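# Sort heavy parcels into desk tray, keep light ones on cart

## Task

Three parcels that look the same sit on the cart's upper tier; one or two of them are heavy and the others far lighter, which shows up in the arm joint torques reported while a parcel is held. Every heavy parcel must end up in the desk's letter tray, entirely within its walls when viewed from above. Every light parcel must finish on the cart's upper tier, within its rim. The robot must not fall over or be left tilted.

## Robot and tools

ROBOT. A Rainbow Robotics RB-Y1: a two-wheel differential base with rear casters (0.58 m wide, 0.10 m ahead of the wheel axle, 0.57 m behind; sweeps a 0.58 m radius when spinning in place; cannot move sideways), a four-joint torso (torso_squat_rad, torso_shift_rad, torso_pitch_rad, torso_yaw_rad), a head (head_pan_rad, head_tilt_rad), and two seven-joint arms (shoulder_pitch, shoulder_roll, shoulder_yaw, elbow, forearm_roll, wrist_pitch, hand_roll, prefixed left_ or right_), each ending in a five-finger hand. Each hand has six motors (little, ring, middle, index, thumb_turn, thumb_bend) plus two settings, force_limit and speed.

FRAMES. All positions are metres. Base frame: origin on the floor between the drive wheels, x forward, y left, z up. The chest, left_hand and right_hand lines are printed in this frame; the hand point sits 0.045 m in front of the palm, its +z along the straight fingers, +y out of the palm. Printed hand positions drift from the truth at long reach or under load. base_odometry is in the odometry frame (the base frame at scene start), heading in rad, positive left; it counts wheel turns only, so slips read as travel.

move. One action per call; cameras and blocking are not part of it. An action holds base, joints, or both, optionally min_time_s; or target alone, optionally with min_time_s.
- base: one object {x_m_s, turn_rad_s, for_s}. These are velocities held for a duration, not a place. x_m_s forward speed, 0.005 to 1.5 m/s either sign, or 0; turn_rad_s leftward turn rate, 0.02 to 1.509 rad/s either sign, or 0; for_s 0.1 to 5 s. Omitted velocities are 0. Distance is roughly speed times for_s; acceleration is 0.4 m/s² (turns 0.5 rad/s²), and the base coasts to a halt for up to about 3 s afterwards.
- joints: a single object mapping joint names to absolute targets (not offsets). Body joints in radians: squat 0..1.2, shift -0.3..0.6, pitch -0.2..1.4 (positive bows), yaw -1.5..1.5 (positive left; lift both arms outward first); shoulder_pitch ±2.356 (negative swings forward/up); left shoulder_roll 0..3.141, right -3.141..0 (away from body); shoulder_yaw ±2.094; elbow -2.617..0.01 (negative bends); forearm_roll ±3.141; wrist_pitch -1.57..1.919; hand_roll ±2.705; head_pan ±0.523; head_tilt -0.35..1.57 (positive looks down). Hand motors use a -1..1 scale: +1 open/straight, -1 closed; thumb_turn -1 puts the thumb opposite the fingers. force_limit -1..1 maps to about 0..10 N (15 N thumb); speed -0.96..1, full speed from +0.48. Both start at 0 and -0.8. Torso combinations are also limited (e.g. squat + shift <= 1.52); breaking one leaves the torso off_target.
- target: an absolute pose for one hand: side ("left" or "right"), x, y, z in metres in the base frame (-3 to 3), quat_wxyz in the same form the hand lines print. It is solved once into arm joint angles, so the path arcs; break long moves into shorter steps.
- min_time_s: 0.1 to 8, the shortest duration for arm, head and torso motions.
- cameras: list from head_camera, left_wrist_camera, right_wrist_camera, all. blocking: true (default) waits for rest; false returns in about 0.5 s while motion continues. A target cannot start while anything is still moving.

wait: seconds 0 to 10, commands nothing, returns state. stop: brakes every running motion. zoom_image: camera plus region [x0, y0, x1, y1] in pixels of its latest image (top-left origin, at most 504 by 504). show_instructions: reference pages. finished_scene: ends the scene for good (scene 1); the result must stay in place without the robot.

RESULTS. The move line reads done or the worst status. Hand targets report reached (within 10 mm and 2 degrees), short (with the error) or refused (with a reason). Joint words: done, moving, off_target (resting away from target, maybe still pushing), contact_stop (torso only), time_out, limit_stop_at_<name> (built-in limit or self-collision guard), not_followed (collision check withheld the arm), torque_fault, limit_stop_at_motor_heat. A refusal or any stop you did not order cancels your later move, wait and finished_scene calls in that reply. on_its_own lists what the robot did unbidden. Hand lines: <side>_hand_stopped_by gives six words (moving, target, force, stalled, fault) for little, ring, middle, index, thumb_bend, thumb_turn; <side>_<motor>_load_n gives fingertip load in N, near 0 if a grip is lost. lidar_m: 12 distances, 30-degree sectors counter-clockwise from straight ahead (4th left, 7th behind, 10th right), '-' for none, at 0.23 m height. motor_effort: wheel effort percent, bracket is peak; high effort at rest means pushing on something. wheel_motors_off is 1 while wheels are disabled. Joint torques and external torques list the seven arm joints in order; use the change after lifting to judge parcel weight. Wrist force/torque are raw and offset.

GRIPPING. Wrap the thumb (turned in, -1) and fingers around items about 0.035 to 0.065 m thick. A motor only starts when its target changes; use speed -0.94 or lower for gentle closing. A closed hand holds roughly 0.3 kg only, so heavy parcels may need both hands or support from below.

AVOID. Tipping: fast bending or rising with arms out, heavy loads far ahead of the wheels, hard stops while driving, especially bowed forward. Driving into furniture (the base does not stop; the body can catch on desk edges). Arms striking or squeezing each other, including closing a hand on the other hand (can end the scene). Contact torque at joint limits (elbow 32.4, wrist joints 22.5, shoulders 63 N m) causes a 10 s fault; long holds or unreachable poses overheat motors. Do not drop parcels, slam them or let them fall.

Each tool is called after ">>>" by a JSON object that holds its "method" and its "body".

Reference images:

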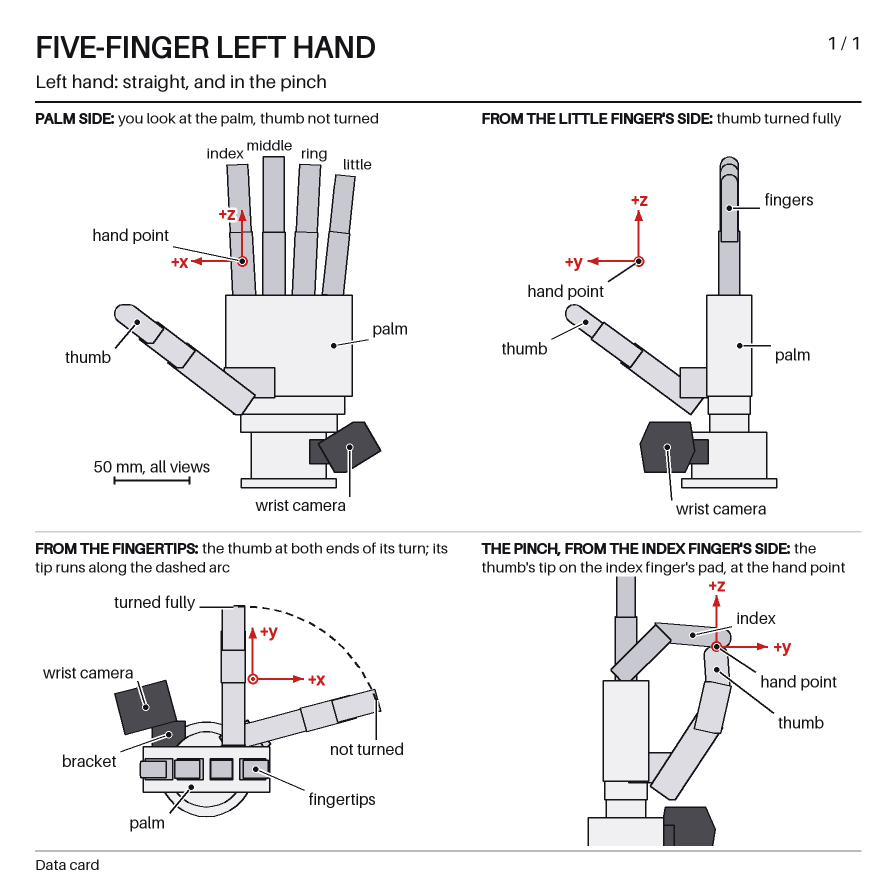

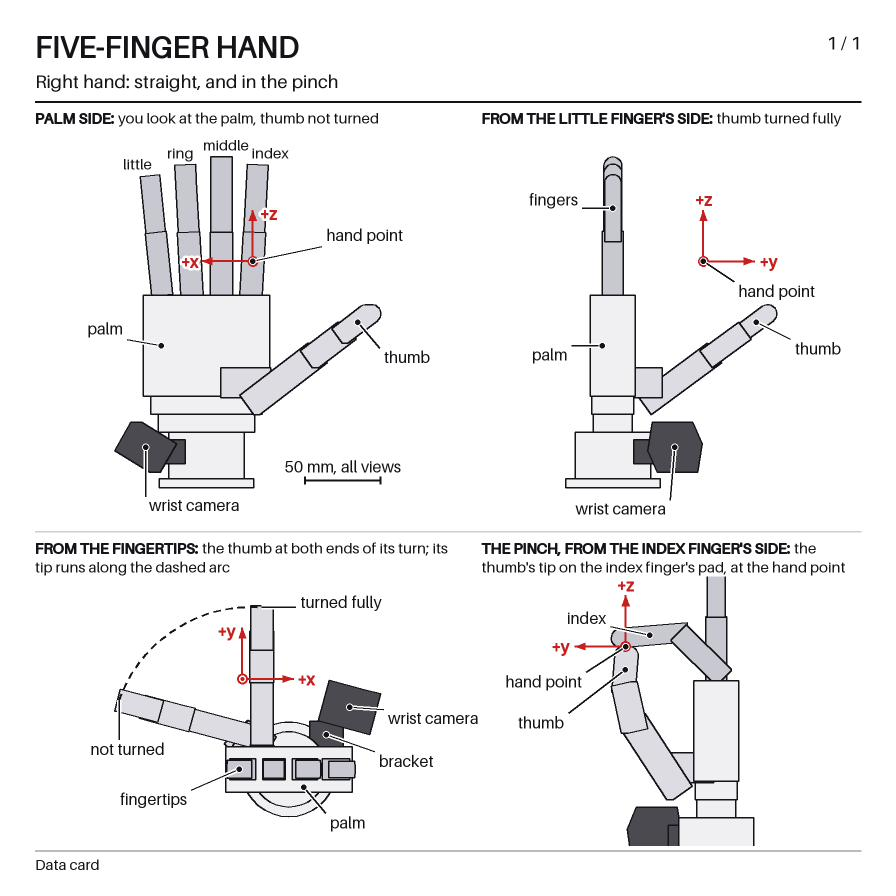

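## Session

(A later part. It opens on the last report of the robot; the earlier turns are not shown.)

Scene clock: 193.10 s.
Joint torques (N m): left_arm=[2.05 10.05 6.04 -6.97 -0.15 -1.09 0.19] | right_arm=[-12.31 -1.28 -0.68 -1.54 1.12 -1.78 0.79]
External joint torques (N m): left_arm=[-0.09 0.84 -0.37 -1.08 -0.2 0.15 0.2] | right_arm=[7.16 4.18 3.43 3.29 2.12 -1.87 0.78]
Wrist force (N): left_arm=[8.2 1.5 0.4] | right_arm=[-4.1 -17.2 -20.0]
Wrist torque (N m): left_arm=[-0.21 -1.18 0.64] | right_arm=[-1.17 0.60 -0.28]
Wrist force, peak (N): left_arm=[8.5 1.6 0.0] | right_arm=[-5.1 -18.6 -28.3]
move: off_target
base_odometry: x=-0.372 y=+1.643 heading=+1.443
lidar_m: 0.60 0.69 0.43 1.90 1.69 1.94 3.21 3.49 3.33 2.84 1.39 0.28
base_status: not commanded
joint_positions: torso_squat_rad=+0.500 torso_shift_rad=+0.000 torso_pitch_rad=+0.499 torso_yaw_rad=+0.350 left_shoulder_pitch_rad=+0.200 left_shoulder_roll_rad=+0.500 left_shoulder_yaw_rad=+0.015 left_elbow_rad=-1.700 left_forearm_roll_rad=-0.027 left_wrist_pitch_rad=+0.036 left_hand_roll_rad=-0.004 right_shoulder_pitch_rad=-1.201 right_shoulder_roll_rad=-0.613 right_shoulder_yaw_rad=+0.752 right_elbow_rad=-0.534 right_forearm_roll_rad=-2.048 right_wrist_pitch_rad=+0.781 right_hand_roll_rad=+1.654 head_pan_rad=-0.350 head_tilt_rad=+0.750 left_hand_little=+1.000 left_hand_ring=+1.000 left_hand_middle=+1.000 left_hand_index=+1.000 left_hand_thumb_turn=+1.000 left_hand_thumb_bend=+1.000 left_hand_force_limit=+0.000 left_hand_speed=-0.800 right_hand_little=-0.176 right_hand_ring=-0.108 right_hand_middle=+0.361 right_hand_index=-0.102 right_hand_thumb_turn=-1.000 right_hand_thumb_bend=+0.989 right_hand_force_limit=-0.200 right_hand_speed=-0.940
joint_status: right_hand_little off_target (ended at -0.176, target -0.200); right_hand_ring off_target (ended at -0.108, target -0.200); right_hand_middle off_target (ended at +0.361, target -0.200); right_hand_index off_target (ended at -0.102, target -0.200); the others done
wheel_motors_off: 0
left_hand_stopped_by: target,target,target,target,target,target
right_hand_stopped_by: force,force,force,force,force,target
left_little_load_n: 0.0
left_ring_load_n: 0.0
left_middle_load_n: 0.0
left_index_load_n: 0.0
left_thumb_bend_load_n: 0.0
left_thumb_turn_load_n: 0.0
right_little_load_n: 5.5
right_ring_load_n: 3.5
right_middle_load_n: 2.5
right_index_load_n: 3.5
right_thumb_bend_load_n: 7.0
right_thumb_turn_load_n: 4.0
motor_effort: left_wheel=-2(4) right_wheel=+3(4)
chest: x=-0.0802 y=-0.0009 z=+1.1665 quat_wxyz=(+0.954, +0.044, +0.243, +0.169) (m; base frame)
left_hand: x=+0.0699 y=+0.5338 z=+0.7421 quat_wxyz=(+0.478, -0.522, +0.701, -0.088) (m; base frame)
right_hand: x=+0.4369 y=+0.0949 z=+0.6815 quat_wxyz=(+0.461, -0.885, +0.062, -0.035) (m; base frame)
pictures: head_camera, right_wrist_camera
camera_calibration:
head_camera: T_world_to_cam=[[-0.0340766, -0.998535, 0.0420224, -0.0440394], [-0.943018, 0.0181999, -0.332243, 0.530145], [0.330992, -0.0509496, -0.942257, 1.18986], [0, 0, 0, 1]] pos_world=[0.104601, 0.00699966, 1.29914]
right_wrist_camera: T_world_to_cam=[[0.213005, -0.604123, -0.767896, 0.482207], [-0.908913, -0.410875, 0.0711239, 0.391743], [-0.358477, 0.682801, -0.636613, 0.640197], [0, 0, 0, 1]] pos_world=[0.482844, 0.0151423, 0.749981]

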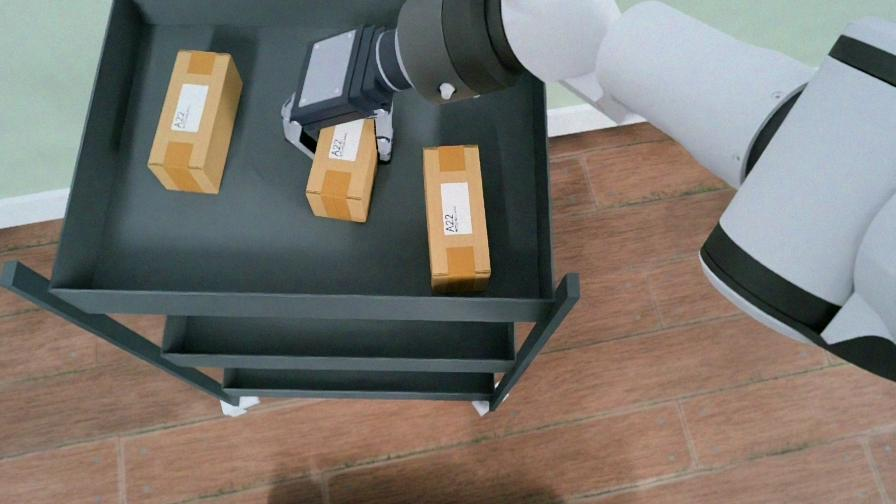

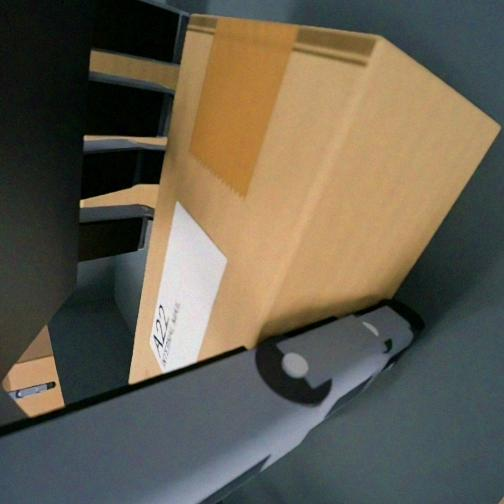

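>>> {"method": "move", "body": {"target": {"side": "right", "x": 0.436, "y": 0.0945, "z": 0.693, "quat_wxyz": [0.4606, -0.8849, 0.0619, -0.0322]}, "min_time_s": 1, "cameras": []}}

>>> {"method": "move", "body": {"joints": {"right_hand_middle": -0.3, "right_hand_index": -0.3, "right_hand_ring": -0.3, "right_hand_little": -0.3, "right_hand_thumb_bend": 0.5, "right_hand_speed": -0.93, "right_hand_force_limit": -0.1}, "cameras": ["head_camera", "right_wrist_camera"]}}

>>> {"method": "zoom_image", "body": {"camera": "head_camera", "region": [180, 0, 430, 220]}}

Scene clock: 203.03 s.
Joint torques (N m): left_arm=[2.3 9.82 6.1 -6.69 -0.02 -1.22 0.27] | right_arm=[-20.55 -7.54 -3.65 -6.81 -1.23 -0.51 -0.06]
External joint torques (N m): left_arm=[0.13 0.6 -0.31 -0.81 -0.07 0.02 0.28] | right_arm=[-1.22 -1.74 1.19 -1.96 -0.26 -0.47 -0.07]
Wrist force (N): left_arm=[7.9 1.8 0.3] | right_arm=[-0.9 2.9 2.5]
Wrist torque (N m): left_arm=[-0.14 -1.15 0.62] | right_arm=[-0.01 0.27 -0.05]
Wrist force, peak (N): left_arm=[8.4 1.9 0.1] | right_arm=[-3.1 -18.7 -21.9]
move: done
base_odometry: x=-0.372 y=+1.643 heading=+1.443
lidar_m: 0.61 0.68 0.43 1.91 1.69 1.93 3.19 3.51 3.33 2.85 1.40 0.28
base_status: not commanded
joint_positions: torso_squat_rad=+0.500 torso_shift_rad=+0.000 torso_pitch_rad=+0.500 torso_yaw_rad=+0.350 left_shoulder_pitch_rad=+0.200 left_shoulder_roll_rad=+0.500 left_shoulder_yaw_rad=+0.015 left_elbow_rad=-1.700 left_forearm_roll_rad=-0.027 left_wrist_pitch_rad=+0.036 left_hand_roll_rad=-0.004 right_shoulder_pitch_rad=-1.185 right_shoulder_roll_rad=-0.665 right_shoulder_yaw_rad=+0.779 right_elbow_rad=-0.649 right_forearm_roll_rad=-2.024 right_wrist_pitch_rad=+0.763 right_hand_roll_rad=+1.560 head_pan_rad=-0.350 head_tilt_rad=+0.750 left_hand_little=+1.000 left_hand_ring=+1.000 left_hand_middle=+1.000 left_hand_index=+1.000 left_hand_thumb_turn=+1.000 left_hand_thumb_bend=+1.000 left_hand_force_limit=+0.000 left_hand_speed=-0.800 right_hand_little=-0.176 right_hand_ring=-0.108 right_hand_middle=+0.360 right_hand_index=-0.102 right_hand_thumb_turn=-1.000 right_hand_thumb_bend=+0.989 right_hand_force_limit=-0.200 right_hand_speed=-0.940
joint_status: all done
wheel_motors_off: 0
left_hand_stopped_by: target,target,target,target,target,target
right_hand_stopped_by: force,force,force,force,force,target
left_little_load_n: 0.0
left_ring_load_n: 0.0
left_middle_load_n: 0.0
left_index_load_n: 0.0
left_thumb_bend_load_n: 0.0
left_thumb_turn_load_n: 0.0
right_little_load_n: 6.0
right_ring_load_n: 4.5
right_middle_load_n: 0.0
right_index_load_n: 5.5
right_thumb_bend_load_n: 6.0
right_thumb_turn_load_n: 5.0
motor_effort: left_wheel=-3(4) right_wheel=+3(3)
chest: x=-0.0797 y=-0.0009 z=+1.1664 quat_wxyz=(+0.954, +0.044, +0.243, +0.169) (m; base frame)
left_hand: x=+0.0698 y=+0.5338 z=+0.7419 quat_wxyz=(+0.478, -0.522, +0.701, -0.087) (m; base frame)
right_hand: x=+0.4358 y=+0.0949 z=+0.6923 quat_wxyz=(+0.461, -0.885, +0.062, -0.030) (m; base frame)
right_hand_status: reached (checked arc, planned for 1.0 s): 1 mm and 0.3 deg off.
pictures: none
No camera images: "cameras" was empty.

Scene clock: 205.63 s.
Joint torques (N m): left_arm=[2.24 10.11 5.86 -6.72 -0.1 -1.19 0.14] | right_arm=[-20.35 -7.74 -4.35 -6.53 -1.2 -0.56 -0.05]
External joint torques (N m): left_arm=[0.07 0.89 -0.55 -0.84 -0.14 0.05 0.15] | right_arm=[-1.03 -1.94 0.49 -1.68 -0.23 -0.52 -0.06]
Wrist force (N): left_arm=[7.8 1.8 0.3] | right_arm=[-1.4 3.5 1.9]
Wrist torque (N m): left_arm=[-0.13 -1.12 0.63] | right_arm=[0.13 0.39 -0.07]
Wrist force, peak (N): left_arm=[8.4 1.6 0.1] | right_arm=[-1.3 3.9 2.6]
move: off_target
base_odometry: x=-0.372 y=+1.643 heading=+1.443
lidar_m: 0.60 0.68 0.43 1.90 1.67 1.94 3.19 3.49 3.31 2.84 1.40 0.29
base_status: not commanded
joint_positions: torso_squat_rad=+0.500 torso_shift_rad=+0.000 torso_pitch_rad=+0.500 torso_yaw_rad=+0.350 left_shoulder_pitch_rad=+0.200 left_shoulder_roll_rad=+0.500 left_shoulder_yaw_rad=+0.015 left_elbow_rad=-1.700 left_forearm_roll_rad=-0.027 left_wrist_pitch_rad=+0.036 left_hand_roll_rad=-0.004 right_shoulder_pitch_rad=-1.185 right_shoulder_roll_rad=-0.665 right_shoulder_yaw_rad=+0.779 right_elbow_rad=-0.649 right_forearm_roll_rad=-2.024 right_wrist_pitch_rad=+0.763 right_hand_roll_rad=+1.560 head_pan_rad=-0.350 head_tilt_rad=+0.750 left_hand_little=+1.000 left_hand_ring=+1.000 left_hand_middle=+1.000 left_hand_index=+1.000 left_hand_thumb_turn=+1.000 left_hand_thumb_bend=+1.000 left_hand_force_limit=+0.000 left_hand_speed=-0.800 right_hand_little=-0.176 right_hand_ring=-0.108 right_hand_middle=-0.076 right_hand_index=-0.102 right_hand_thumb_turn=-1.000 right_hand_thumb_bend=+0.987 right_hand_force_limit=-0.100 right_hand_speed=-0.930
joint_status: right_hand_little off_target (ended at -0.176, target -0.300); right_hand_ring off_target (ended at -0.108, target -0.300); right_hand_middle off_target (ended at -0.076, target -0.300); right_hand_index off_target (ended at -0.102, target -0.300); right_hand_thumb_bend off_target (ended at +0.987, target +0.500); the others done
wheel_motors_off: 0
left_hand_stopped_by: target,target,target,target,target,target
right_hand_stopped_by: force,force,force,force,force,target
left_little_load_n: 0.0
left_ring_load_n: 0.0
left_middle_load_n: 0.0
left_index_load_n: 0.0
left_thumb_bend_load_n: 0.0
left_thumb_turn_load_n: 0.0
right_little_load_n: 5.0
right_ring_load_n: 4.0
right_middle_load_n: 7.0
right_index_load_n: 5.0
right_thumb_bend_load_n: 7.0
right_thumb_turn_load_n: 5.0
motor_effort: left_wheel=-2(3) right_wheel=+3(4)
chest: x=-0.0797 y=-0.0009 z=+1.1664 quat_wxyz=(+0.954, +0.044, +0.243, +0.169) (m; base frame)
left_hand: x=+0.0698 y=+0.5338 z=+0.7419 quat_wxyz=(+0.478, -0.522, +0.701, -0.087) (m; base frame)
right_hand: x=+0.4358 y=+0.0949 z=+0.6923 quat_wxyz=(+0.461, -0.885, +0.062, -0.030) (m; base frame)
pictures: head_camera, right_wrist_camera
camera_calibration:
head_camera: T_world_to_cam=[[-0.0337744, -0.998549, 0.0419369, -0.043928], [-0.943352, 0.0179933, -0.331306, 0.529434], [0.330071, -0.0507509, -0.942591, 1.18991], [0, 0, 0, 1]] pos_world=[0.105203, 0.00699858, 1.29885]
right_wrist_camera: T_world_to_cam=[[0.209353, -0.602125, -0.770466, 0.493902], [-0.906126, -0.415639, 0.0786095, 0.383922], [-0.367568, 0.681682, -0.632616, 0.647998], [0, 0, 0, 1]] pos_world=[0.482665, 0.0152347, 0.760289]

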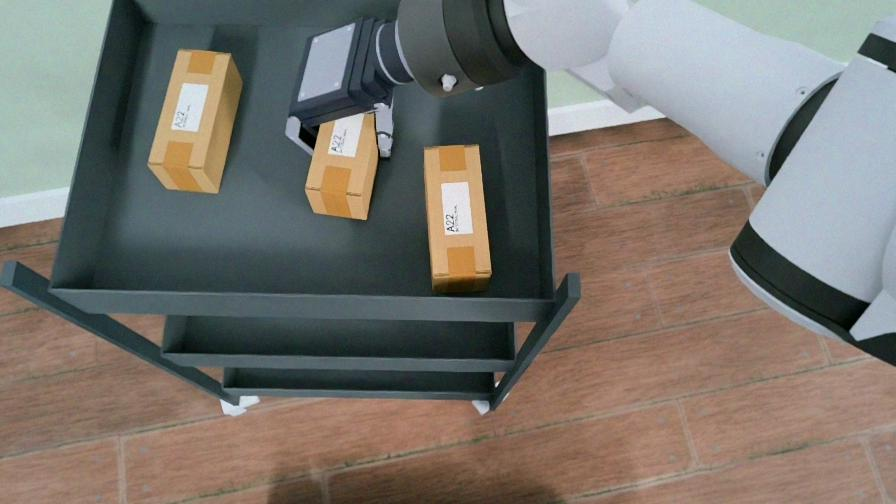

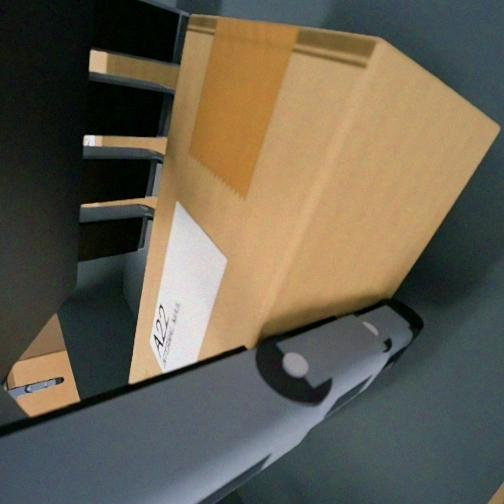

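Scaled by 2.016.

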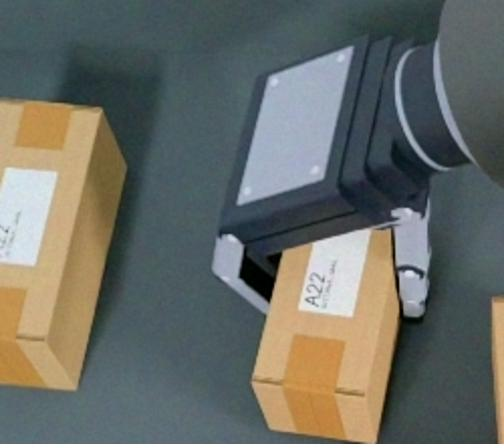

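>>> {"method": "move", "body": {"target": {"side": "right", "x": 0.436, "y": 0.0945, "z": 0.76, "quat_wxyz": [0.4606, -0.8849, 0.0619, -0.0322]}, "min_time_s": 1.5, "cameras": ["head_camera", "right_wrist_camera"]}}

>>> {"method": "wait", "body": {"seconds": 0.5}}

Scene clock: 210.40 s.
Joint torques (N m): left_arm=[2.55 9.88 5.96 -6.7 -0.13 -1.21 0.15] | right_arm=[-23.26 -8.7 -6.56 -6.72 -0.71 -1.14 0.19]
External joint torques (N m): left_arm=[0.39 0.66 -0.45 -0.82 -0.17 0.03 0.16] | right_arm=[-4.29 -1.65 1.09 -2.14 0.04 -0.5 0.19]
Wrist force (N): left_arm=[8.3 1.8 0.5] | right_arm=[-0.8 3.4 2.3]
Wrist torque (N m): left_arm=[-0.14 -1.18 0.65] | right_arm=[0.00 0.23 -0.02]
Wrist force, peak (N): left_arm=[8.2 2.1 0.3] | right_arm=[-1.1 3.7 2.8]
move: done
base_odometry: x=-0.372 y=+1.643 heading=+1.443
lidar_m: 0.60 0.68 0.42 1.90 1.69 1.94 3.19 3.50 3.33 2.85 1.41 0.28
base_status: not commanded
joint_positions: torso_squat_rad=+0.500 torso_shift_rad=+0.000 torso_pitch_rad=+0.500 torso_yaw_rad=+0.350 left_shoulder_pitch_rad=+0.200 left_shoulder_roll_rad=+0.500 left_shoulder_yaw_rad=+0.015 left_elbow_rad=-1.700 left_forearm_roll_rad=-0.027 left_wrist_pitch_rad=+0.036 left_hand_roll_rad=-0.004 right_shoulder_pitch_rad=-1.187 right_shoulder_roll_rad=-0.885 right_shoulder_yaw_rad=+0.869 right_elbow_rad=-1.083 right_forearm_roll_rad=-1.896 right_wrist_pitch_rad=+0.685 right_hand_roll_rad=+1.161 head_pan_rad=-0.350 head_tilt_rad=+0.750 left_hand_little=+1.000 left_hand_ring=+1.000 left_hand_middle=+1.000 left_hand_index=+1.000 left_hand_thumb_turn=+1.000 left_hand_thumb_bend=+1.000 left_hand_force_limit=+0.000 left_hand_speed=-0.800 right_hand_little=-0.176 right_hand_ring=-0.108 right_hand_middle=-0.076 right_hand_index=-0.102 right_hand_thumb_turn=-1.000 right_hand_thumb_bend=+0.987 right_hand_force_limit=-0.100 right_hand_speed=-0.930
joint_status: all done
wheel_motors_off: 0
left_hand_stopped_by: target,target,target,target,target,target
right_hand_stopped_by: force,force,force,force,force,target
left_little_load_n: 0.0
left_ring_load_n: 0.0
left_middle_load_n: 0.0
left_index_load_n: 0.0
left_thumb_bend_load_n: 0.0
left_thumb_turn_load_n: 0.0
right_little_load_n: 5.0
right_ring_load_n: 4.0
right_middle_load_n: 7.0
right_index_load_n: 5.0
right_thumb_bend_load_n: 7.0
right_thumb_turn_load_n: 5.0
motor_effort: left_wheel=-2(3) right_wheel=+3(3)
chest: x=-0.0797 y=-0.0009 z=+1.1663 quat_wxyz=(+0.954, +0.044, +0.244, +0.169) (m; base frame)
left_hand: x=+0.0698 y=+0.5338 z=+0.7419 quat_wxyz=(+0.478, -0.522, +0.701, -0.087) (m; base frame)
right_hand: x=+0.4357 y=+0.0945 z=+0.7596 quat_wxyz=(+0.461, -0.885, +0.062, -0.031) (m; base frame)
right_hand_status: reached (checked arc, planned for 1.5 s): 1 mm and 0.1 deg off.
pictures: head_camera, right_wrist_camera
camera_calibration:
head_camera: T_world_to_cam=[[-0.0337742, -0.998549, 0.04194, -0.0439321], [-0.943383, 0.0179969, -0.331218, 0.529322], [0.329982, -0.0507521, -0.942622, 1.18996], [0, 0, 0, 1]] pos_world=[0.105203, 0.00699859, 1.29885]
right_wrist_camera: T_world_to_cam=[[0.209977, -0.602696, -0.769849, 0.544929], [-0.906707, -0.414619, 0.0772906, 0.379531], [-0.365777, 0.681798, -0.633529, 0.690748], [0, 0, 0, 1]] pos_world=[0.482361, 0.0148367, 0.827787]

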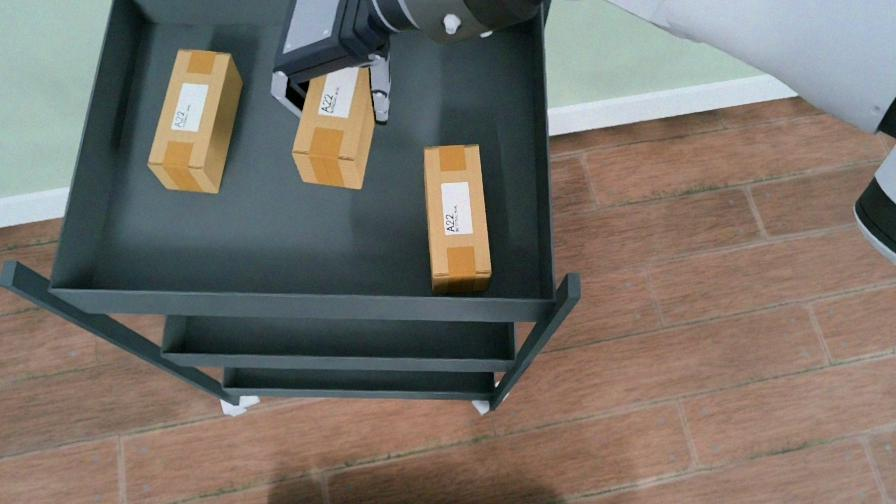

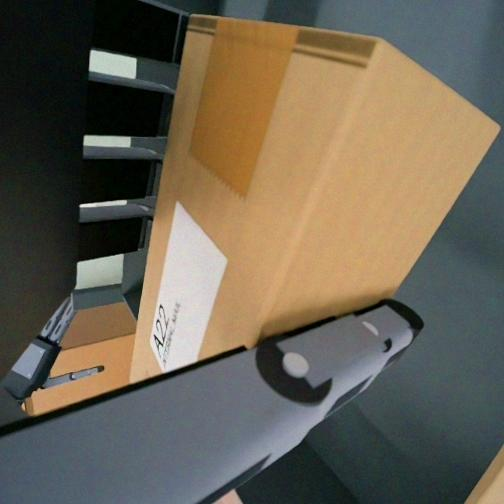

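Scene clock: 210.90 s.
Joint torques (N m): left_arm=[2.27 10.42 5.88 -6.63 -0.14 -1.21 0.23] | right_arm=[-23.02 -8.49 -6.91 -6.68 -0.94 -1.22 -0.17]
External joint torques (N m): left_arm=[0.1 1.2 -0.53 -0.75 -0.19 0.03 0.25] | right_arm=[-4.06 -1.44 0.74 -2.1 -0.18 -0.57 -0.18]
Wrist force (N): left_arm=[8.1 1.5 0.2] | right_arm=[-1.1 3.6 2.0]
Wrist torque (N m): left_arm=[-0.18 -1.18 0.62] | right_arm=[0.12 0.30 -0.05]
Wrist force, peak (N): left_arm=[8.4 1.7 0.5] | right_arm=[-1.2 3.9 2.6]
base_odometry: x=-0.372 y=+1.643 heading=+1.443
lidar_m: 0.60 0.68 0.43 1.90 1.66 1.93 3.21 3.49 3.31 2.86 1.40 0.29
base_status: not commanded
joint_positions: torso_squat_rad=+0.500 torso_shift_rad=+0.000 torso_pitch_rad=+0.500 torso_yaw_rad=+0.350 left_shoulder_pitch_rad=+0.200 left_shoulder_roll_rad=+0.500 left_shoulder_yaw_rad=+0.015 left_elbow_rad=-1.700 left_forearm_roll_rad=-0.027 left_wrist_pitch_rad=+0.036 left_hand_roll_rad=-0.004 right_shoulder_pitch_rad=-1.187 right_shoulder_roll_rad=-0.885 right_shoulder_yaw_rad=+0.869 right_elbow_rad=-1.083 right_forearm_roll_rad=-1.896 right_wrist_pitch_rad=+0.685 right_hand_roll_rad=+1.161 head_pan_rad=-0.350 head_tilt_rad=+0.750 left_hand_little=+1.000 left_hand_ring=+1.000 left_hand_middle=+1.000 left_hand_index=+1.000 left_hand_thumb_turn=+1.000 left_hand_thumb_bend=+1.000 left_hand_force_limit=+0.000 left_hand_speed=-0.800 right_hand_little=-0.176 right_hand_ring=-0.108 right_hand_middle=-0.076 right_hand_index=-0.102 right_hand_thumb_turn=-1.000 right_hand_thumb_bend=+0.987 right_hand_force_limit=-0.100 right_hand_speed=-0.930
joint_status: all done
wheel_motors_off: 0
left_hand_stopped_by: target,target,target,target,target,target
right_hand_stopped_by: force,force,force,force,force,target
left_little_load_n: 0.0
left_ring_load_n: -0.5
left_middle_load_n: 0.0
left_index_load_n: 0.0
left_thumb_bend_load_n: 0.0
left_thumb_turn_load_n: 0.0
right_little_load_n: 5.0
right_ring_load_n: 4.0
right_middle_load_n: 7.0
right_index_load_n: 4.5
right_thumb_bend_load_n: 7.5
right_thumb_turn_load_n: 5.0
motor_effort: left_wheel=-3(3) right_wheel=+3(3)
chest: x=-0.0797 y=-0.0009 z=+1.1663 quat_wxyz=(+0.954, +0.044, +0.244, +0.169) (m; base frame)
left_hand: x=+0.0698 y=+0.5338 z=+0.7419 quat_wxyz=(+0.478, -0.522, +0.701, -0.087) (m; base frame)
right_hand: x=+0.4357 y=+0.0945 z=+0.7596 quat_wxyz=(+0.461, -0.885, +0.062, -0.031) (m; base frame)
right_hand_status: reached (checked arc, planned for 1.5 s): 1 mm and 0.1 deg off.
wait: 0.50 s; at rest by 0.27 s
pictures: none

>>> {"method": "move", "body": {"target": {"side": "right", "x": 0.436, "y": 0.0945, "z": 0.686, "quat_wxyz": [0.4606, -0.8849, 0.0619, -0.0322]}, "min_time_s": 2, "cameras": ["head_camera"]}}

>>> {"method": "move", "body": {"joints": {"right_hand_middle": 0.5, "right_hand_index": 0.5, "right_hand_ring": 0.5, "right_hand_little": 0.5, "right_hand_thumb_bend": 1, "right_hand_speed": -0.5}, "cameras": ["head_camera", "right_wrist_camera"]}}

Scene clock: 218.00 s.
Joint torques (N m): left_arm=[2.59 10.16 5.9 -6.72 -0.09 -1.23 0.16] | right_arm=[-21.05 -5.21 -5.82 -5.18 -1.35 0.17 0.13]
External joint torques (N m): left_arm=[0.42 0.94 -0.51 -0.84 -0.13 0 0.17] | right_arm=[-1.8 0.49 -1.12 -0.34 -0.4 0.19 0.12]
Wrist force (N): left_arm=[7.8 1.6 0.4] | right_arm=[-0.8 3.6 1.6]
Wrist torque (N m): left_arm=[-0.15 -1.13 0.60] | right_arm=[0.13 0.28 0.02]
Wrist force, peak (N): left_arm=[8.5 1.4 0.4] | right_arm=[-1.1 3.8 2.7]
move: done
base_odometry: x=-0.372 y=+1.643 heading=+1.443
lidar_m: 0.61 0.68 0.42 1.91 1.69 1.92 3.18 3.50 3.32 2.86 1.40 0.28
base_status: not commanded
joint_positions: torso_squat_rad=+0.500 torso_shift_rad=+0.000 torso_pitch_rad=+0.500 torso_yaw_rad=+0.350 left_shoulder_pitch_rad=+0.200 left_shoulder_roll_rad=+0.500 left_shoulder_yaw_rad=+0.015 left_elbow_rad=-1.700 left_forearm_roll_rad=-0.027 left_wrist_pitch_rad=+0.036 left_hand_roll_rad=-0.004 right_shoulder_pitch_rad=-1.180 right_shoulder_roll_rad=-0.654 right_shoulder_yaw_rad=+0.778 right_elbow_rad=-0.633 right_forearm_roll_rad=-2.028 right_wrist_pitch_rad=+0.751 right_hand_roll_rad=+1.581 head_pan_rad=-0.350 head_tilt_rad=+0.750 left_hand_little=+1.000 left_hand_ring=+1.000 left_hand_middle=+1.000 left_hand_index=+1.000 left_hand_thumb_turn=+1.000 left_hand_thumb_bend=+1.000 left_hand_force_limit=+0.000 left_hand_speed=-0.800 right_hand_little=-0.176 right_hand_ring=-0.108 right_hand_middle=-0.076 right_hand_index=-0.102 right_hand_thumb_turn=-1.000 right_hand_thumb_bend=+0.987 right_hand_force_limit=-0.100 right_hand_speed=-0.930
joint_status: all done
wheel_motors_off: 0
left_hand_stopped_by: target,target,target,target,target,target
right_hand_stopped_by: force,force,force,force,force,target
left_little_load_n: 0.0
left_ring_load_n: 0.0
left_middle_load_n: 0.0
left_index_load_n: 0.0
left_thumb_bend_load_n: 0.0
left_thumb_turn_load_n: -0.5
right_little_load_n: 5.0
right_ring_load_n: 4.0
right_middle_load_n: 6.5
right_index_load_n: 5.0
right_thumb_bend_load_n: 7.0
right_thumb_turn_load_n: 5.0
motor_effort: left_wheel=-2(3) right_wheel=+2(4)
chest: x=-0.0797 y=-0.0009 z=+1.1663 quat_wxyz=(+0.954, +0.044, +0.244, +0.169) (m; base frame)
left_hand: x=+0.0698 y=+0.5338 z=+0.7419 quat_wxyz=(+0.478, -0.522, +0.701, -0.087) (m; base frame)
right_hand: x=+0.4353 y=+0.0946 z=+0.6862 quat_wxyz=(+0.460, -0.885, +0.063, -0.034) (m; base frame)
right_hand_status: reached (checked arc, planned for 2.0 s): 1 mm and 0.3 deg off.
pictures: head_camera
camera_calibration:
head_camera: T_world_to_cam=[[-0.0337742, -0.998549, 0.04194, -0.0439321], [-0.943383, 0.0179969, -0.331218, 0.529322], [0.329982, -0.0507521, -0.942622, 1.18996], [0, 0, 0, 1]] pos_world=[0.105203, 0.00699859, 1.29885]

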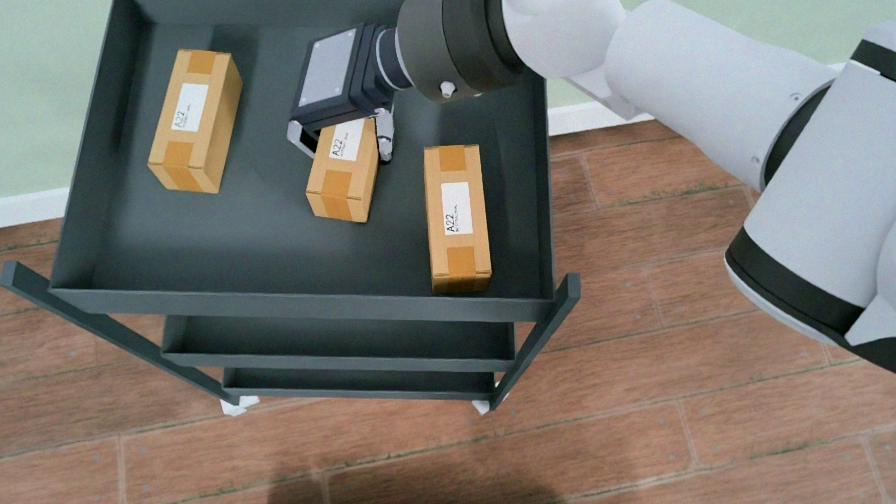

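Scene clock: 218.97 s.
Joint torques (N m): left_arm=[1.98 9.94 5.7 -6.75 -0.07 -1.12 0.16] | right_arm=[-20.63 -5.55 -5.46 -5.05 -1.15 0.05 0.29]
External joint torques (N m): left_arm=[-0.19 0.72 -0.71 -0.87 -0.11 0.12 0.17] | right_arm=[-1.38 0.14 -0.75 -0.19 -0.19 0.07 0.28]
Wrist force (N): left_arm=[7.8 1.9 0.0] | right_arm=[-1.0 2.7 1.8]
Wrist torque (N m): left_arm=[-0.09 -1.15 0.61] | right_arm=[0.02 0.30 0.05]
Wrist force, peak (N): left_arm=[8.2 2.0 0.1] | right_arm=[-1.5 3.4 2.0]
move: done
base_odometry: x=-0.372 y=+1.643 heading=+1.443
lidar_m: 0.60 0.69 0.43 1.91 1.68 1.94 3.19 3.50 3.31 2.85 1.41 0.28
base_status: not commanded
joint_positions: torso_squat_rad=+0.500 torso_shift_rad=+0.000 torso_pitch_rad=+0.500 torso_yaw_rad=+0.350 left_shoulder_pitch_rad=+0.200 left_shoulder_roll_rad=+0.500 left_shoulder_yaw_rad=+0.015 left_elbow_rad=-1.700 left_forearm_roll_rad=-0.027 left_wrist_pitch_rad=+0.036 left_hand_roll_rad=-0.004 right_shoulder_pitch_rad=-1.180 right_shoulder_roll_rad=-0.654 right_shoulder_yaw_rad=+0.778 right_elbow_rad=-0.633 right_forearm_roll_rad=-2.028 right_wrist_pitch_rad=+0.751 right_hand_roll_rad=+1.581 head_pan_rad=-0.350 head_tilt_rad=+0.750 left_hand_little=+1.000 left_hand_ring=+1.000 left_hand_middle=+1.000 left_hand_index=+1.000 left_hand_thumb_turn=+1.000 left_hand_thumb_bend=+1.000 left_hand_force_limit=+0.000 left_hand_speed=-0.800 right_hand_little=+0.500 right_hand_ring=+0.500 right_hand_middle=+0.500 right_hand_index=+0.500 right_hand_thumb_turn=-1.000 right_hand_thumb_bend=+1.000 right_hand_force_limit=-0.100 right_hand_speed=-0.500
joint_status: all done
wheel_motors_off: 0
left_hand_stopped_by: target,target,target,target,target,target
right_hand_stopped_by: target,target,target,target,target,target
left_little_load_n: 0.0
left_ring_load_n: 0.0
left_middle_load_n: 0.0
left_index_load_n: 0.0
left_thumb_bend_load_n: 0.0
left_thumb_turn_load_n: 0.0
right_little_load_n: 0.0
right_ring_load_n: 0.0
right_middle_load_n: 0.0
right_index_load_n: 0.0
right_thumb_bend_load_n: 0.0
right_thumb_turn_load_n: 0.0
motor_effort: left_wheel=-2(4) right_wheel=+4(4)
chest: x=-0.0797 y=-0.0009 z=+1.1663 quat_wxyz=(+0.954, +0.044, +0.244, +0.169) (m; base frame)
left_hand: x=+0.0698 y=+0.5338 z=+0.7419 quat_wxyz=(+0.478, -0.522, +0.701, -0.087) (m; base frame)
right_hand: x=+0.4353 y=+0.0946 z=+0.6862 quat_wxyz=(+0.460, -0.885, +0.063, -0.034) (m; base frame)
pictures: head_camera, right_wrist_camera
camera_calibration:
head_camera: T_world_to_cam=[[-0.0337742, -0.998549, 0.04194, -0.0439321], [-0.943383, 0.0179969, -0.331218, 0.529322], [0.329982, -0.0507521, -0.942622, 1.18996], [0, 0, 0, 1]] pos_world=[0.105203, 0.00699859, 1.29885]
right_wrist_camera: T_world_to_cam=[[0.210798, -0.606204, -0.766864, 0.486411], [-0.909041, -0.410038, 0.074254, 0.387649], [-0.359456, 0.681458, -0.6375, 0.644011], [0, 0, 0, 1]] pos_world=[0.481349, 0.0149487, 0.754784]

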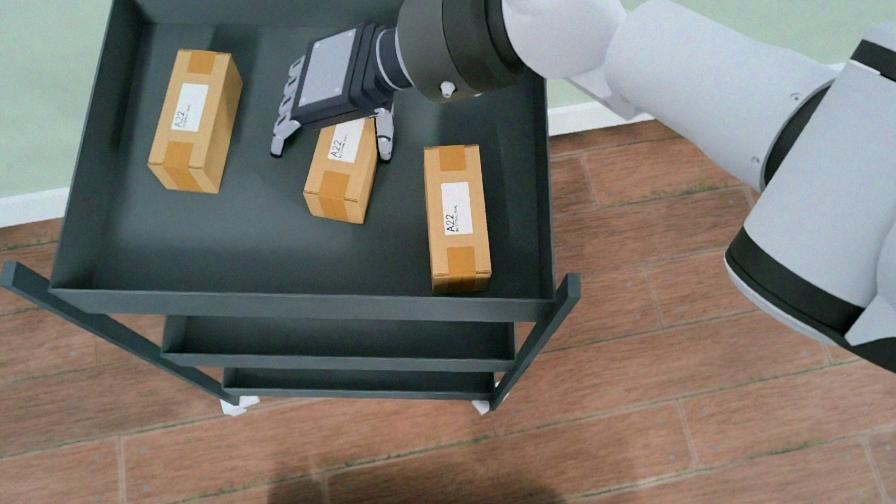

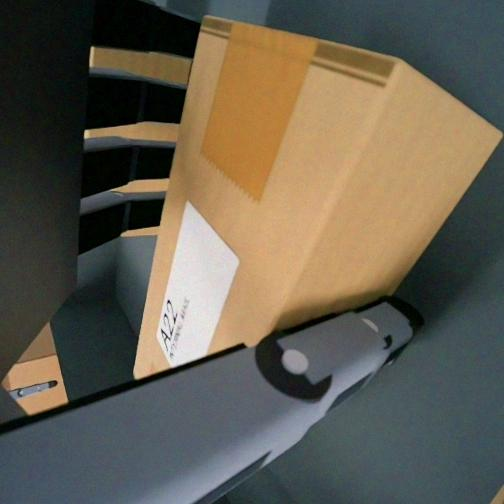

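>>> {"method": "move", "body": {"target": {"side": "right", "x": 0.436, "y": 0.0945, "z": 0.79, "quat_wxyz": [0.4606, -0.8849, 0.0619, -0.0322]}, "min_time_s": 1.5, "cameras": ["head_camera"]}}

>>> {"method": "move", "body": {"target": {"side": "right", "x": 0.351, "y": -0.0095, "z": 0.79, "quat_wxyz": [0.4225, -0.9062, -0.0158, 0.0074]}, "min_time_s": 1.5, "cameras": ["head_camera"]}}

>>> {"method": "move", "body": {"joints": {"right_hand_middle": 0.35, "right_hand_index": 0.35, "right_hand_ring": 0.35, "right_hand_little": 0.35}, "cameras": ["head_camera"]}}

Scene clock: 236.77 s.
Joint torques (N m): left_arm=[2.28 10.06 6.08 -6.78 -0.13 -1.29 0.1] | right_arm=[-23.1 -9.05 -7.57 -5.96 -0.61 -1.25 0.22]
External joint torques (N m): left_arm=[0.12 0.84 -0.32 -0.89 -0.17 -0.05 0.11] | right_arm=[-4.13 -1.75 0.86 -1.64 0.08 -0.42 0.21]
Wrist force (N): left_arm=[7.8 1.4 0.2] | right_arm=[-1.9 2.5 2.0]
Wrist torque (N m): left_arm=[-0.19 -1.11 0.64] | right_arm=[-0.02 0.40 -0.12]
Wrist force, peak (N): left_arm=[8.5 1.4 0.3] | right_arm=[-1.4 3.4 2.0]
move: done
base_odometry: x=-0.372 y=+1.643 heading=+1.443
lidar_m: 0.62 0.68 0.43 1.91 1.67 1.94 3.20 3.49 3.32 2.84 1.40 0.28
base_status: not commanded
joint_positions: torso_squat_rad=+0.500 torso_shift_rad=+0.000 torso_pitch_rad=+0.500 torso_yaw_rad=+0.350 left_shoulder_pitch_rad=+0.200 left_shoulder_roll_rad=+0.500 left_shoulder_yaw_rad=+0.015 left_elbow_rad=-1.700 left_forearm_roll_rad=-0.027 left_wrist_pitch_rad=+0.036 left_hand_roll_rad=-0.004 right_shoulder_pitch_rad=-1.217 right_shoulder_roll_rad=-0.955 right_shoulder_yaw_rad=+0.890 right_elbow_rad=-1.200 right_forearm_roll_rad=-1.852 right_wrist_pitch_rad=+0.683 right_hand_roll_rad=+1.028 head_pan_rad=-0.350 head_tilt_rad=+0.750 left_hand_little=+1.000 left_hand_ring=+1.000 left_hand_middle=+1.000 left_hand_index=+1.000 left_hand_thumb_turn=+1.000 left_hand_thumb_bend=+1.000 left_hand_force_limit=+0.000 left_hand_speed=-0.800 right_hand_little=+0.500 right_hand_ring=+0.500 right_hand_middle=+0.500 right_hand_index=+0.500 right_hand_thumb_turn=-1.000 right_hand_thumb_bend=+1.000 right_hand_force_limit=-0.100 right_hand_speed=-0.500
joint_status: all done
wheel_motors_off: 0
left_hand_stopped_by: target,target,target,target,target,target
right_hand_stopped_by: target,target,target,target,target,target
left_little_load_n: 0.0
left_ring_load_n: 0.0
left_middle_load_n: 0.0
left_index_load_n: 0.0
left_thumb_bend_load_n: 0.0
left_thumb_turn_load_n: 0.0
right_little_load_n: 0.0
right_ring_load_n: 0.0
right_middle_load_n: 0.0
right_index_load_n: 0.0
right_thumb_bend_load_n: 0.0
right_thumb_turn_load_n: 0.0
motor_effort: left_wheel=-2(3) right_wheel=+3(4)
chest: x=-0.0797 y=-0.0009 z=+1.1663 quat_wxyz=(+0.954, +0.044, +0.244, +0.169) (m; base frame)
left_hand: x=+0.0698 y=+0.5338 z=+0.7419 quat_wxyz=(+0.478, -0.522, +0.701, -0.087) (m; base frame)
right_hand: x=+0.4358 y=+0.0944 z=+0.7897 quat_wxyz=(+0.461, -0.885, +0.062, -0.032) (m; base frame)
right_hand_status: reached (checked arc, planned for 1.5 s): 0 mm and 0.1 deg off.
pictures: head_camera
camera_calibration:
head_camera: T_world_to_cam=[[-0.033868, -0.998547, 0.0419055, -0.0438773], [-0.94338, 0.0180967, -0.331221, 0.529325], [0.329981, -0.0507505, -0.942622, 1.18996], [0, 0, 0, 1]] pos_world=[0.105204, 0.00699873, 1.29885]

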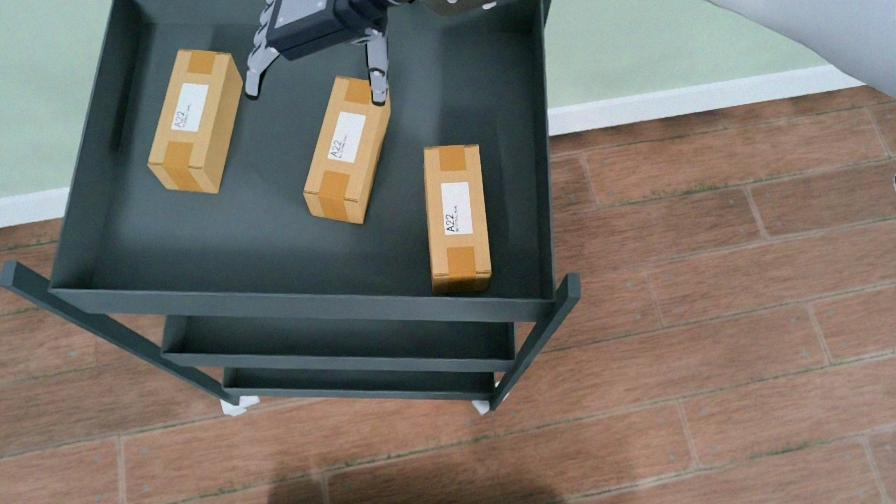

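Scene clock: 238.60 s.
Joint torques (N m): left_arm=[2.6 10.01 5.77 -6.73 -0.17 -1.25 0.13] | right_arm=[-14.38 -11.82 -10.96 -4.91 -0.86 -0.92 0.02]
External joint torques (N m): left_arm=[0.43 0.79 -0.64 -0.85 -0.21 -0.02 0.14] | right_arm=[-0.46 -1.28 -1.62 -1.54 -0.17 -0.21 0.02]
Wrist force (N): left_arm=[7.8 1.5 0.4] | right_arm=[-1.6 2.1 2.6]
Wrist torque (N m): left_arm=[-0.16 -1.12 0.62] | right_arm=[-0.11 0.33 -0.03]
Wrist force, peak (N): left_arm=[8.5 1.6 0.2] | right_arm=[-1.1 2.3 3.0]
move: done
base_odometry: x=-0.372 y=+1.643 heading=+1.443
lidar_m: 0.60 0.68 0.42 1.91 1.68 1.94 3.19 3.50 3.32 2.85 1.39 0.28
base_status: not commanded
joint_positions: torso_squat_rad=+0.500 torso_shift_rad=+0.000 torso_pitch_rad=+0.500 torso_yaw_rad=+0.350 left_shoulder_pitch_rad=+0.200 left_shoulder_roll_rad=+0.500 left_shoulder_yaw_rad=+0.015 left_elbow_rad=-1.700 left_forearm_roll_rad=-0.027 left_wrist_pitch_rad=+0.036 left_hand_roll_rad=-0.004 right_shoulder_pitch_rad=-1.000 right_shoulder_roll_rad=-1.311 right_shoulder_yaw_rad=+0.865 right_elbow_rad=-1.637 right_forearm_roll_rad=-1.935 right_wrist_pitch_rad=+0.720 right_hand_roll_rad=+1.086 head_pan_rad=-0.350 head_tilt_rad=+0.750 left_hand_little=+1.000 left_hand_ring=+1.000 left_hand_middle=+1.000 left_hand_index=+1.000 left_hand_thumb_turn=+1.000 left_hand_thumb_bend=+1.000 left_hand_force_limit=+0.000 left_hand_speed=-0.800 right_hand_little=+0.500 right_hand_ring=+0.500 right_hand_middle=+0.500 right_hand_index=+0.500 right_hand_thumb_turn=-1.000 right_hand_thumb_bend=+1.000 right_hand_force_limit=-0.100 right_hand_speed=-0.500
joint_status: all done
wheel_motors_off: 0
left_hand_stopped_by: target,target,target,target,target,target
right_hand_stopped_by: target,target,target,target,target,target
left_little_load_n: 0.0
left_ring_load_n: 0.0
left_middle_load_n: 0.0
left_index_load_n: 0.0
left_thumb_bend_load_n: 0.0
left_thumb_turn_load_n: 0.0
right_little_load_n: 0.0
right_ring_load_n: 0.0
right_middle_load_n: 0.0
right_index_load_n: 0.0
right_thumb_bend_load_n: 0.0
right_thumb_turn_load_n: -0.5
motor_effort: left_wheel=-2(3) right_wheel=+2(3)
chest: x=-0.0797 y=-0.0009 z=+1.1663 quat_wxyz=(+0.954, +0.044, +0.244, +0.169) (m; base frame)
left_hand: x=+0.0698 y=+0.5338 z=+0.7419 quat_wxyz=(+0.478, -0.522, +0.701, -0.087) (m; base frame)
right_hand: x=+0.3508 y=-0.0094 z=+0.7900 quat_wxyz=(+0.423, -0.906, -0.016, +0.008) (m; base frame)
right_hand_status: reached (checked arc, planned for 1.5 s): 0 mm and 0.1 deg off.
pictures: head_camera
camera_calibration:
head_camera: T_world_to_cam=[[-0.033868, -0.998547, 0.0419055, -0.0438773], [-0.94338, 0.0180967, -0.331221, 0.529325], [0.329981, -0.0507505, -0.942622, 1.18996], [0, 0, 0, 1]] pos_world=[0.105204, 0.00699873, 1.29885]

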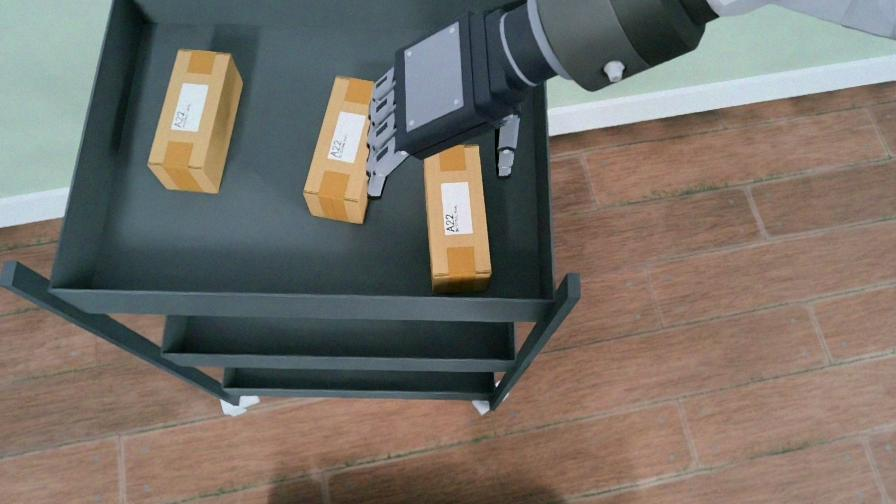

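Scene clock: 239.20 s.
Joint torques (N m): left_arm=[2.05 9.92 5.84 -6.81 -0.18 -1.25 0.24] | right_arm=[-14.06 -12.57 -11.24 -4.62 -0.84 -0.88 -0.02]
External joint torques (N m): left_arm=[-0.12 0.7 -0.57 -0.92 -0.22 -0.02 0.26] | right_arm=[-0.15 -2.03 -1.9 -1.25 -0.15 -0.18 -0.03]
Wrist force (N): left_arm=[8.0 1.7 0.5] | right_arm=[-0.9 2.3 1.9]
Wrist torque (N m): left_arm=[-0.17 -1.14 0.63] | right_arm=[-0.02 0.26 0.02]
Wrist force, peak (N): left_arm=[8.2 1.9 0.2] | right_arm=[-1.2 2.6 2.7]
move: done
base_odometry: x=-0.372 y=+1.643 heading=+1.443
lidar_m: 0.60 0.69 0.42 1.90 1.68 1.94 3.19 3.49 3.31 2.85 1.39 0.28
base_status: not commanded
joint_positions: torso_squat_rad=+0.500 torso_shift_rad=+0.000 torso_pitch_rad=+0.500 torso_yaw_rad=+0.350 left_shoulder_pitch_rad=+0.200 left_shoulder_roll_rad=+0.500 left_shoulder_yaw_rad=+0.015 left_elbow_rad=-1.700 left_forearm_roll_rad=-0.027 left_wrist_pitch_rad=+0.036 left_hand_roll_rad=-0.004 right_shoulder_pitch_rad=-1.000 right_shoulder_roll_rad=-1.311 right_shoulder_yaw_rad=+0.865 right_elbow_rad=-1.637 right_forearm_roll_rad=-1.935 right_wrist_pitch_rad=+0.720 right_hand_roll_rad=+1.086 head_pan_rad=-0.350 head_tilt_rad=+0.750 left_hand_little=+1.000 left_hand_ring=+1.000 left_hand_middle=+1.000 left_hand_index=+1.000 left_hand_thumb_turn=+1.000 left_hand_thumb_bend=+1.000 left_hand_force_limit=+0.000 left_hand_speed=-0.800 right_hand_little=+0.350 right_hand_ring=+0.350 right_hand_middle=+0.350 right_hand_index=+0.350 right_hand_thumb_turn=-1.000 right_hand_thumb_bend=+1.000 right_hand_force_limit=-0.100 right_hand_speed=-0.500
joint_status: all done
wheel_motors_off: 0
left_hand_stopped_by: target,target,target,target,target,target
right_hand_stopped_by: target,target,target,target,target,target
left_little_load_n: 0.0
left_ring_load_n: 0.0
left_middle_load_n: 0.0
left_index_load_n: 0.0
left_thumb_bend_load_n: 0.0
left_thumb_turn_load_n: -0.5
right_little_load_n: 0.0
right_ring_load_n: 0.0
right_middle_load_n: 0.0
right_index_load_n: 0.0
right_thumb_bend_load_n: 0.0
right_thumb_turn_load_n: 0.0
motor_effort: left_wheel=-2(3) right_wheel=+2(4)
chest: x=-0.0797 y=-0.0009 z=+1.1663 quat_wxyz=(+0.954, +0.044, +0.244, +0.169) (m; base frame)
left_hand: x=+0.0698 y=+0.5338 z=+0.7419 quat_wxyz=(+0.478, -0.522, +0.701, -0.087) (m; base frame)
right_hand: x=+0.3508 y=-0.0094 z=+0.7900 quat_wxyz=(+0.423, -0.906, -0.016, +0.008) (m; base frame)
pictures: head_camera
camera_calibration:
head_camera: T_world_to_cam=[[-0.033868, -0.998547, 0.0419055, -0.0438773], [-0.94338, 0.0180967, -0.331221, 0.529325], [0.329981, -0.0507505, -0.942622, 1.18996], [0, 0, 0, 1]] pos_world=[0.105204, 0.00699873, 1.29885]

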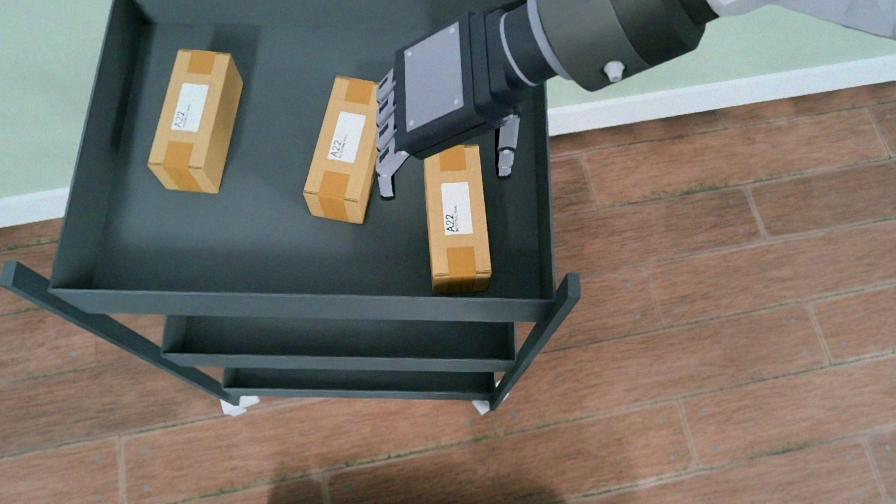

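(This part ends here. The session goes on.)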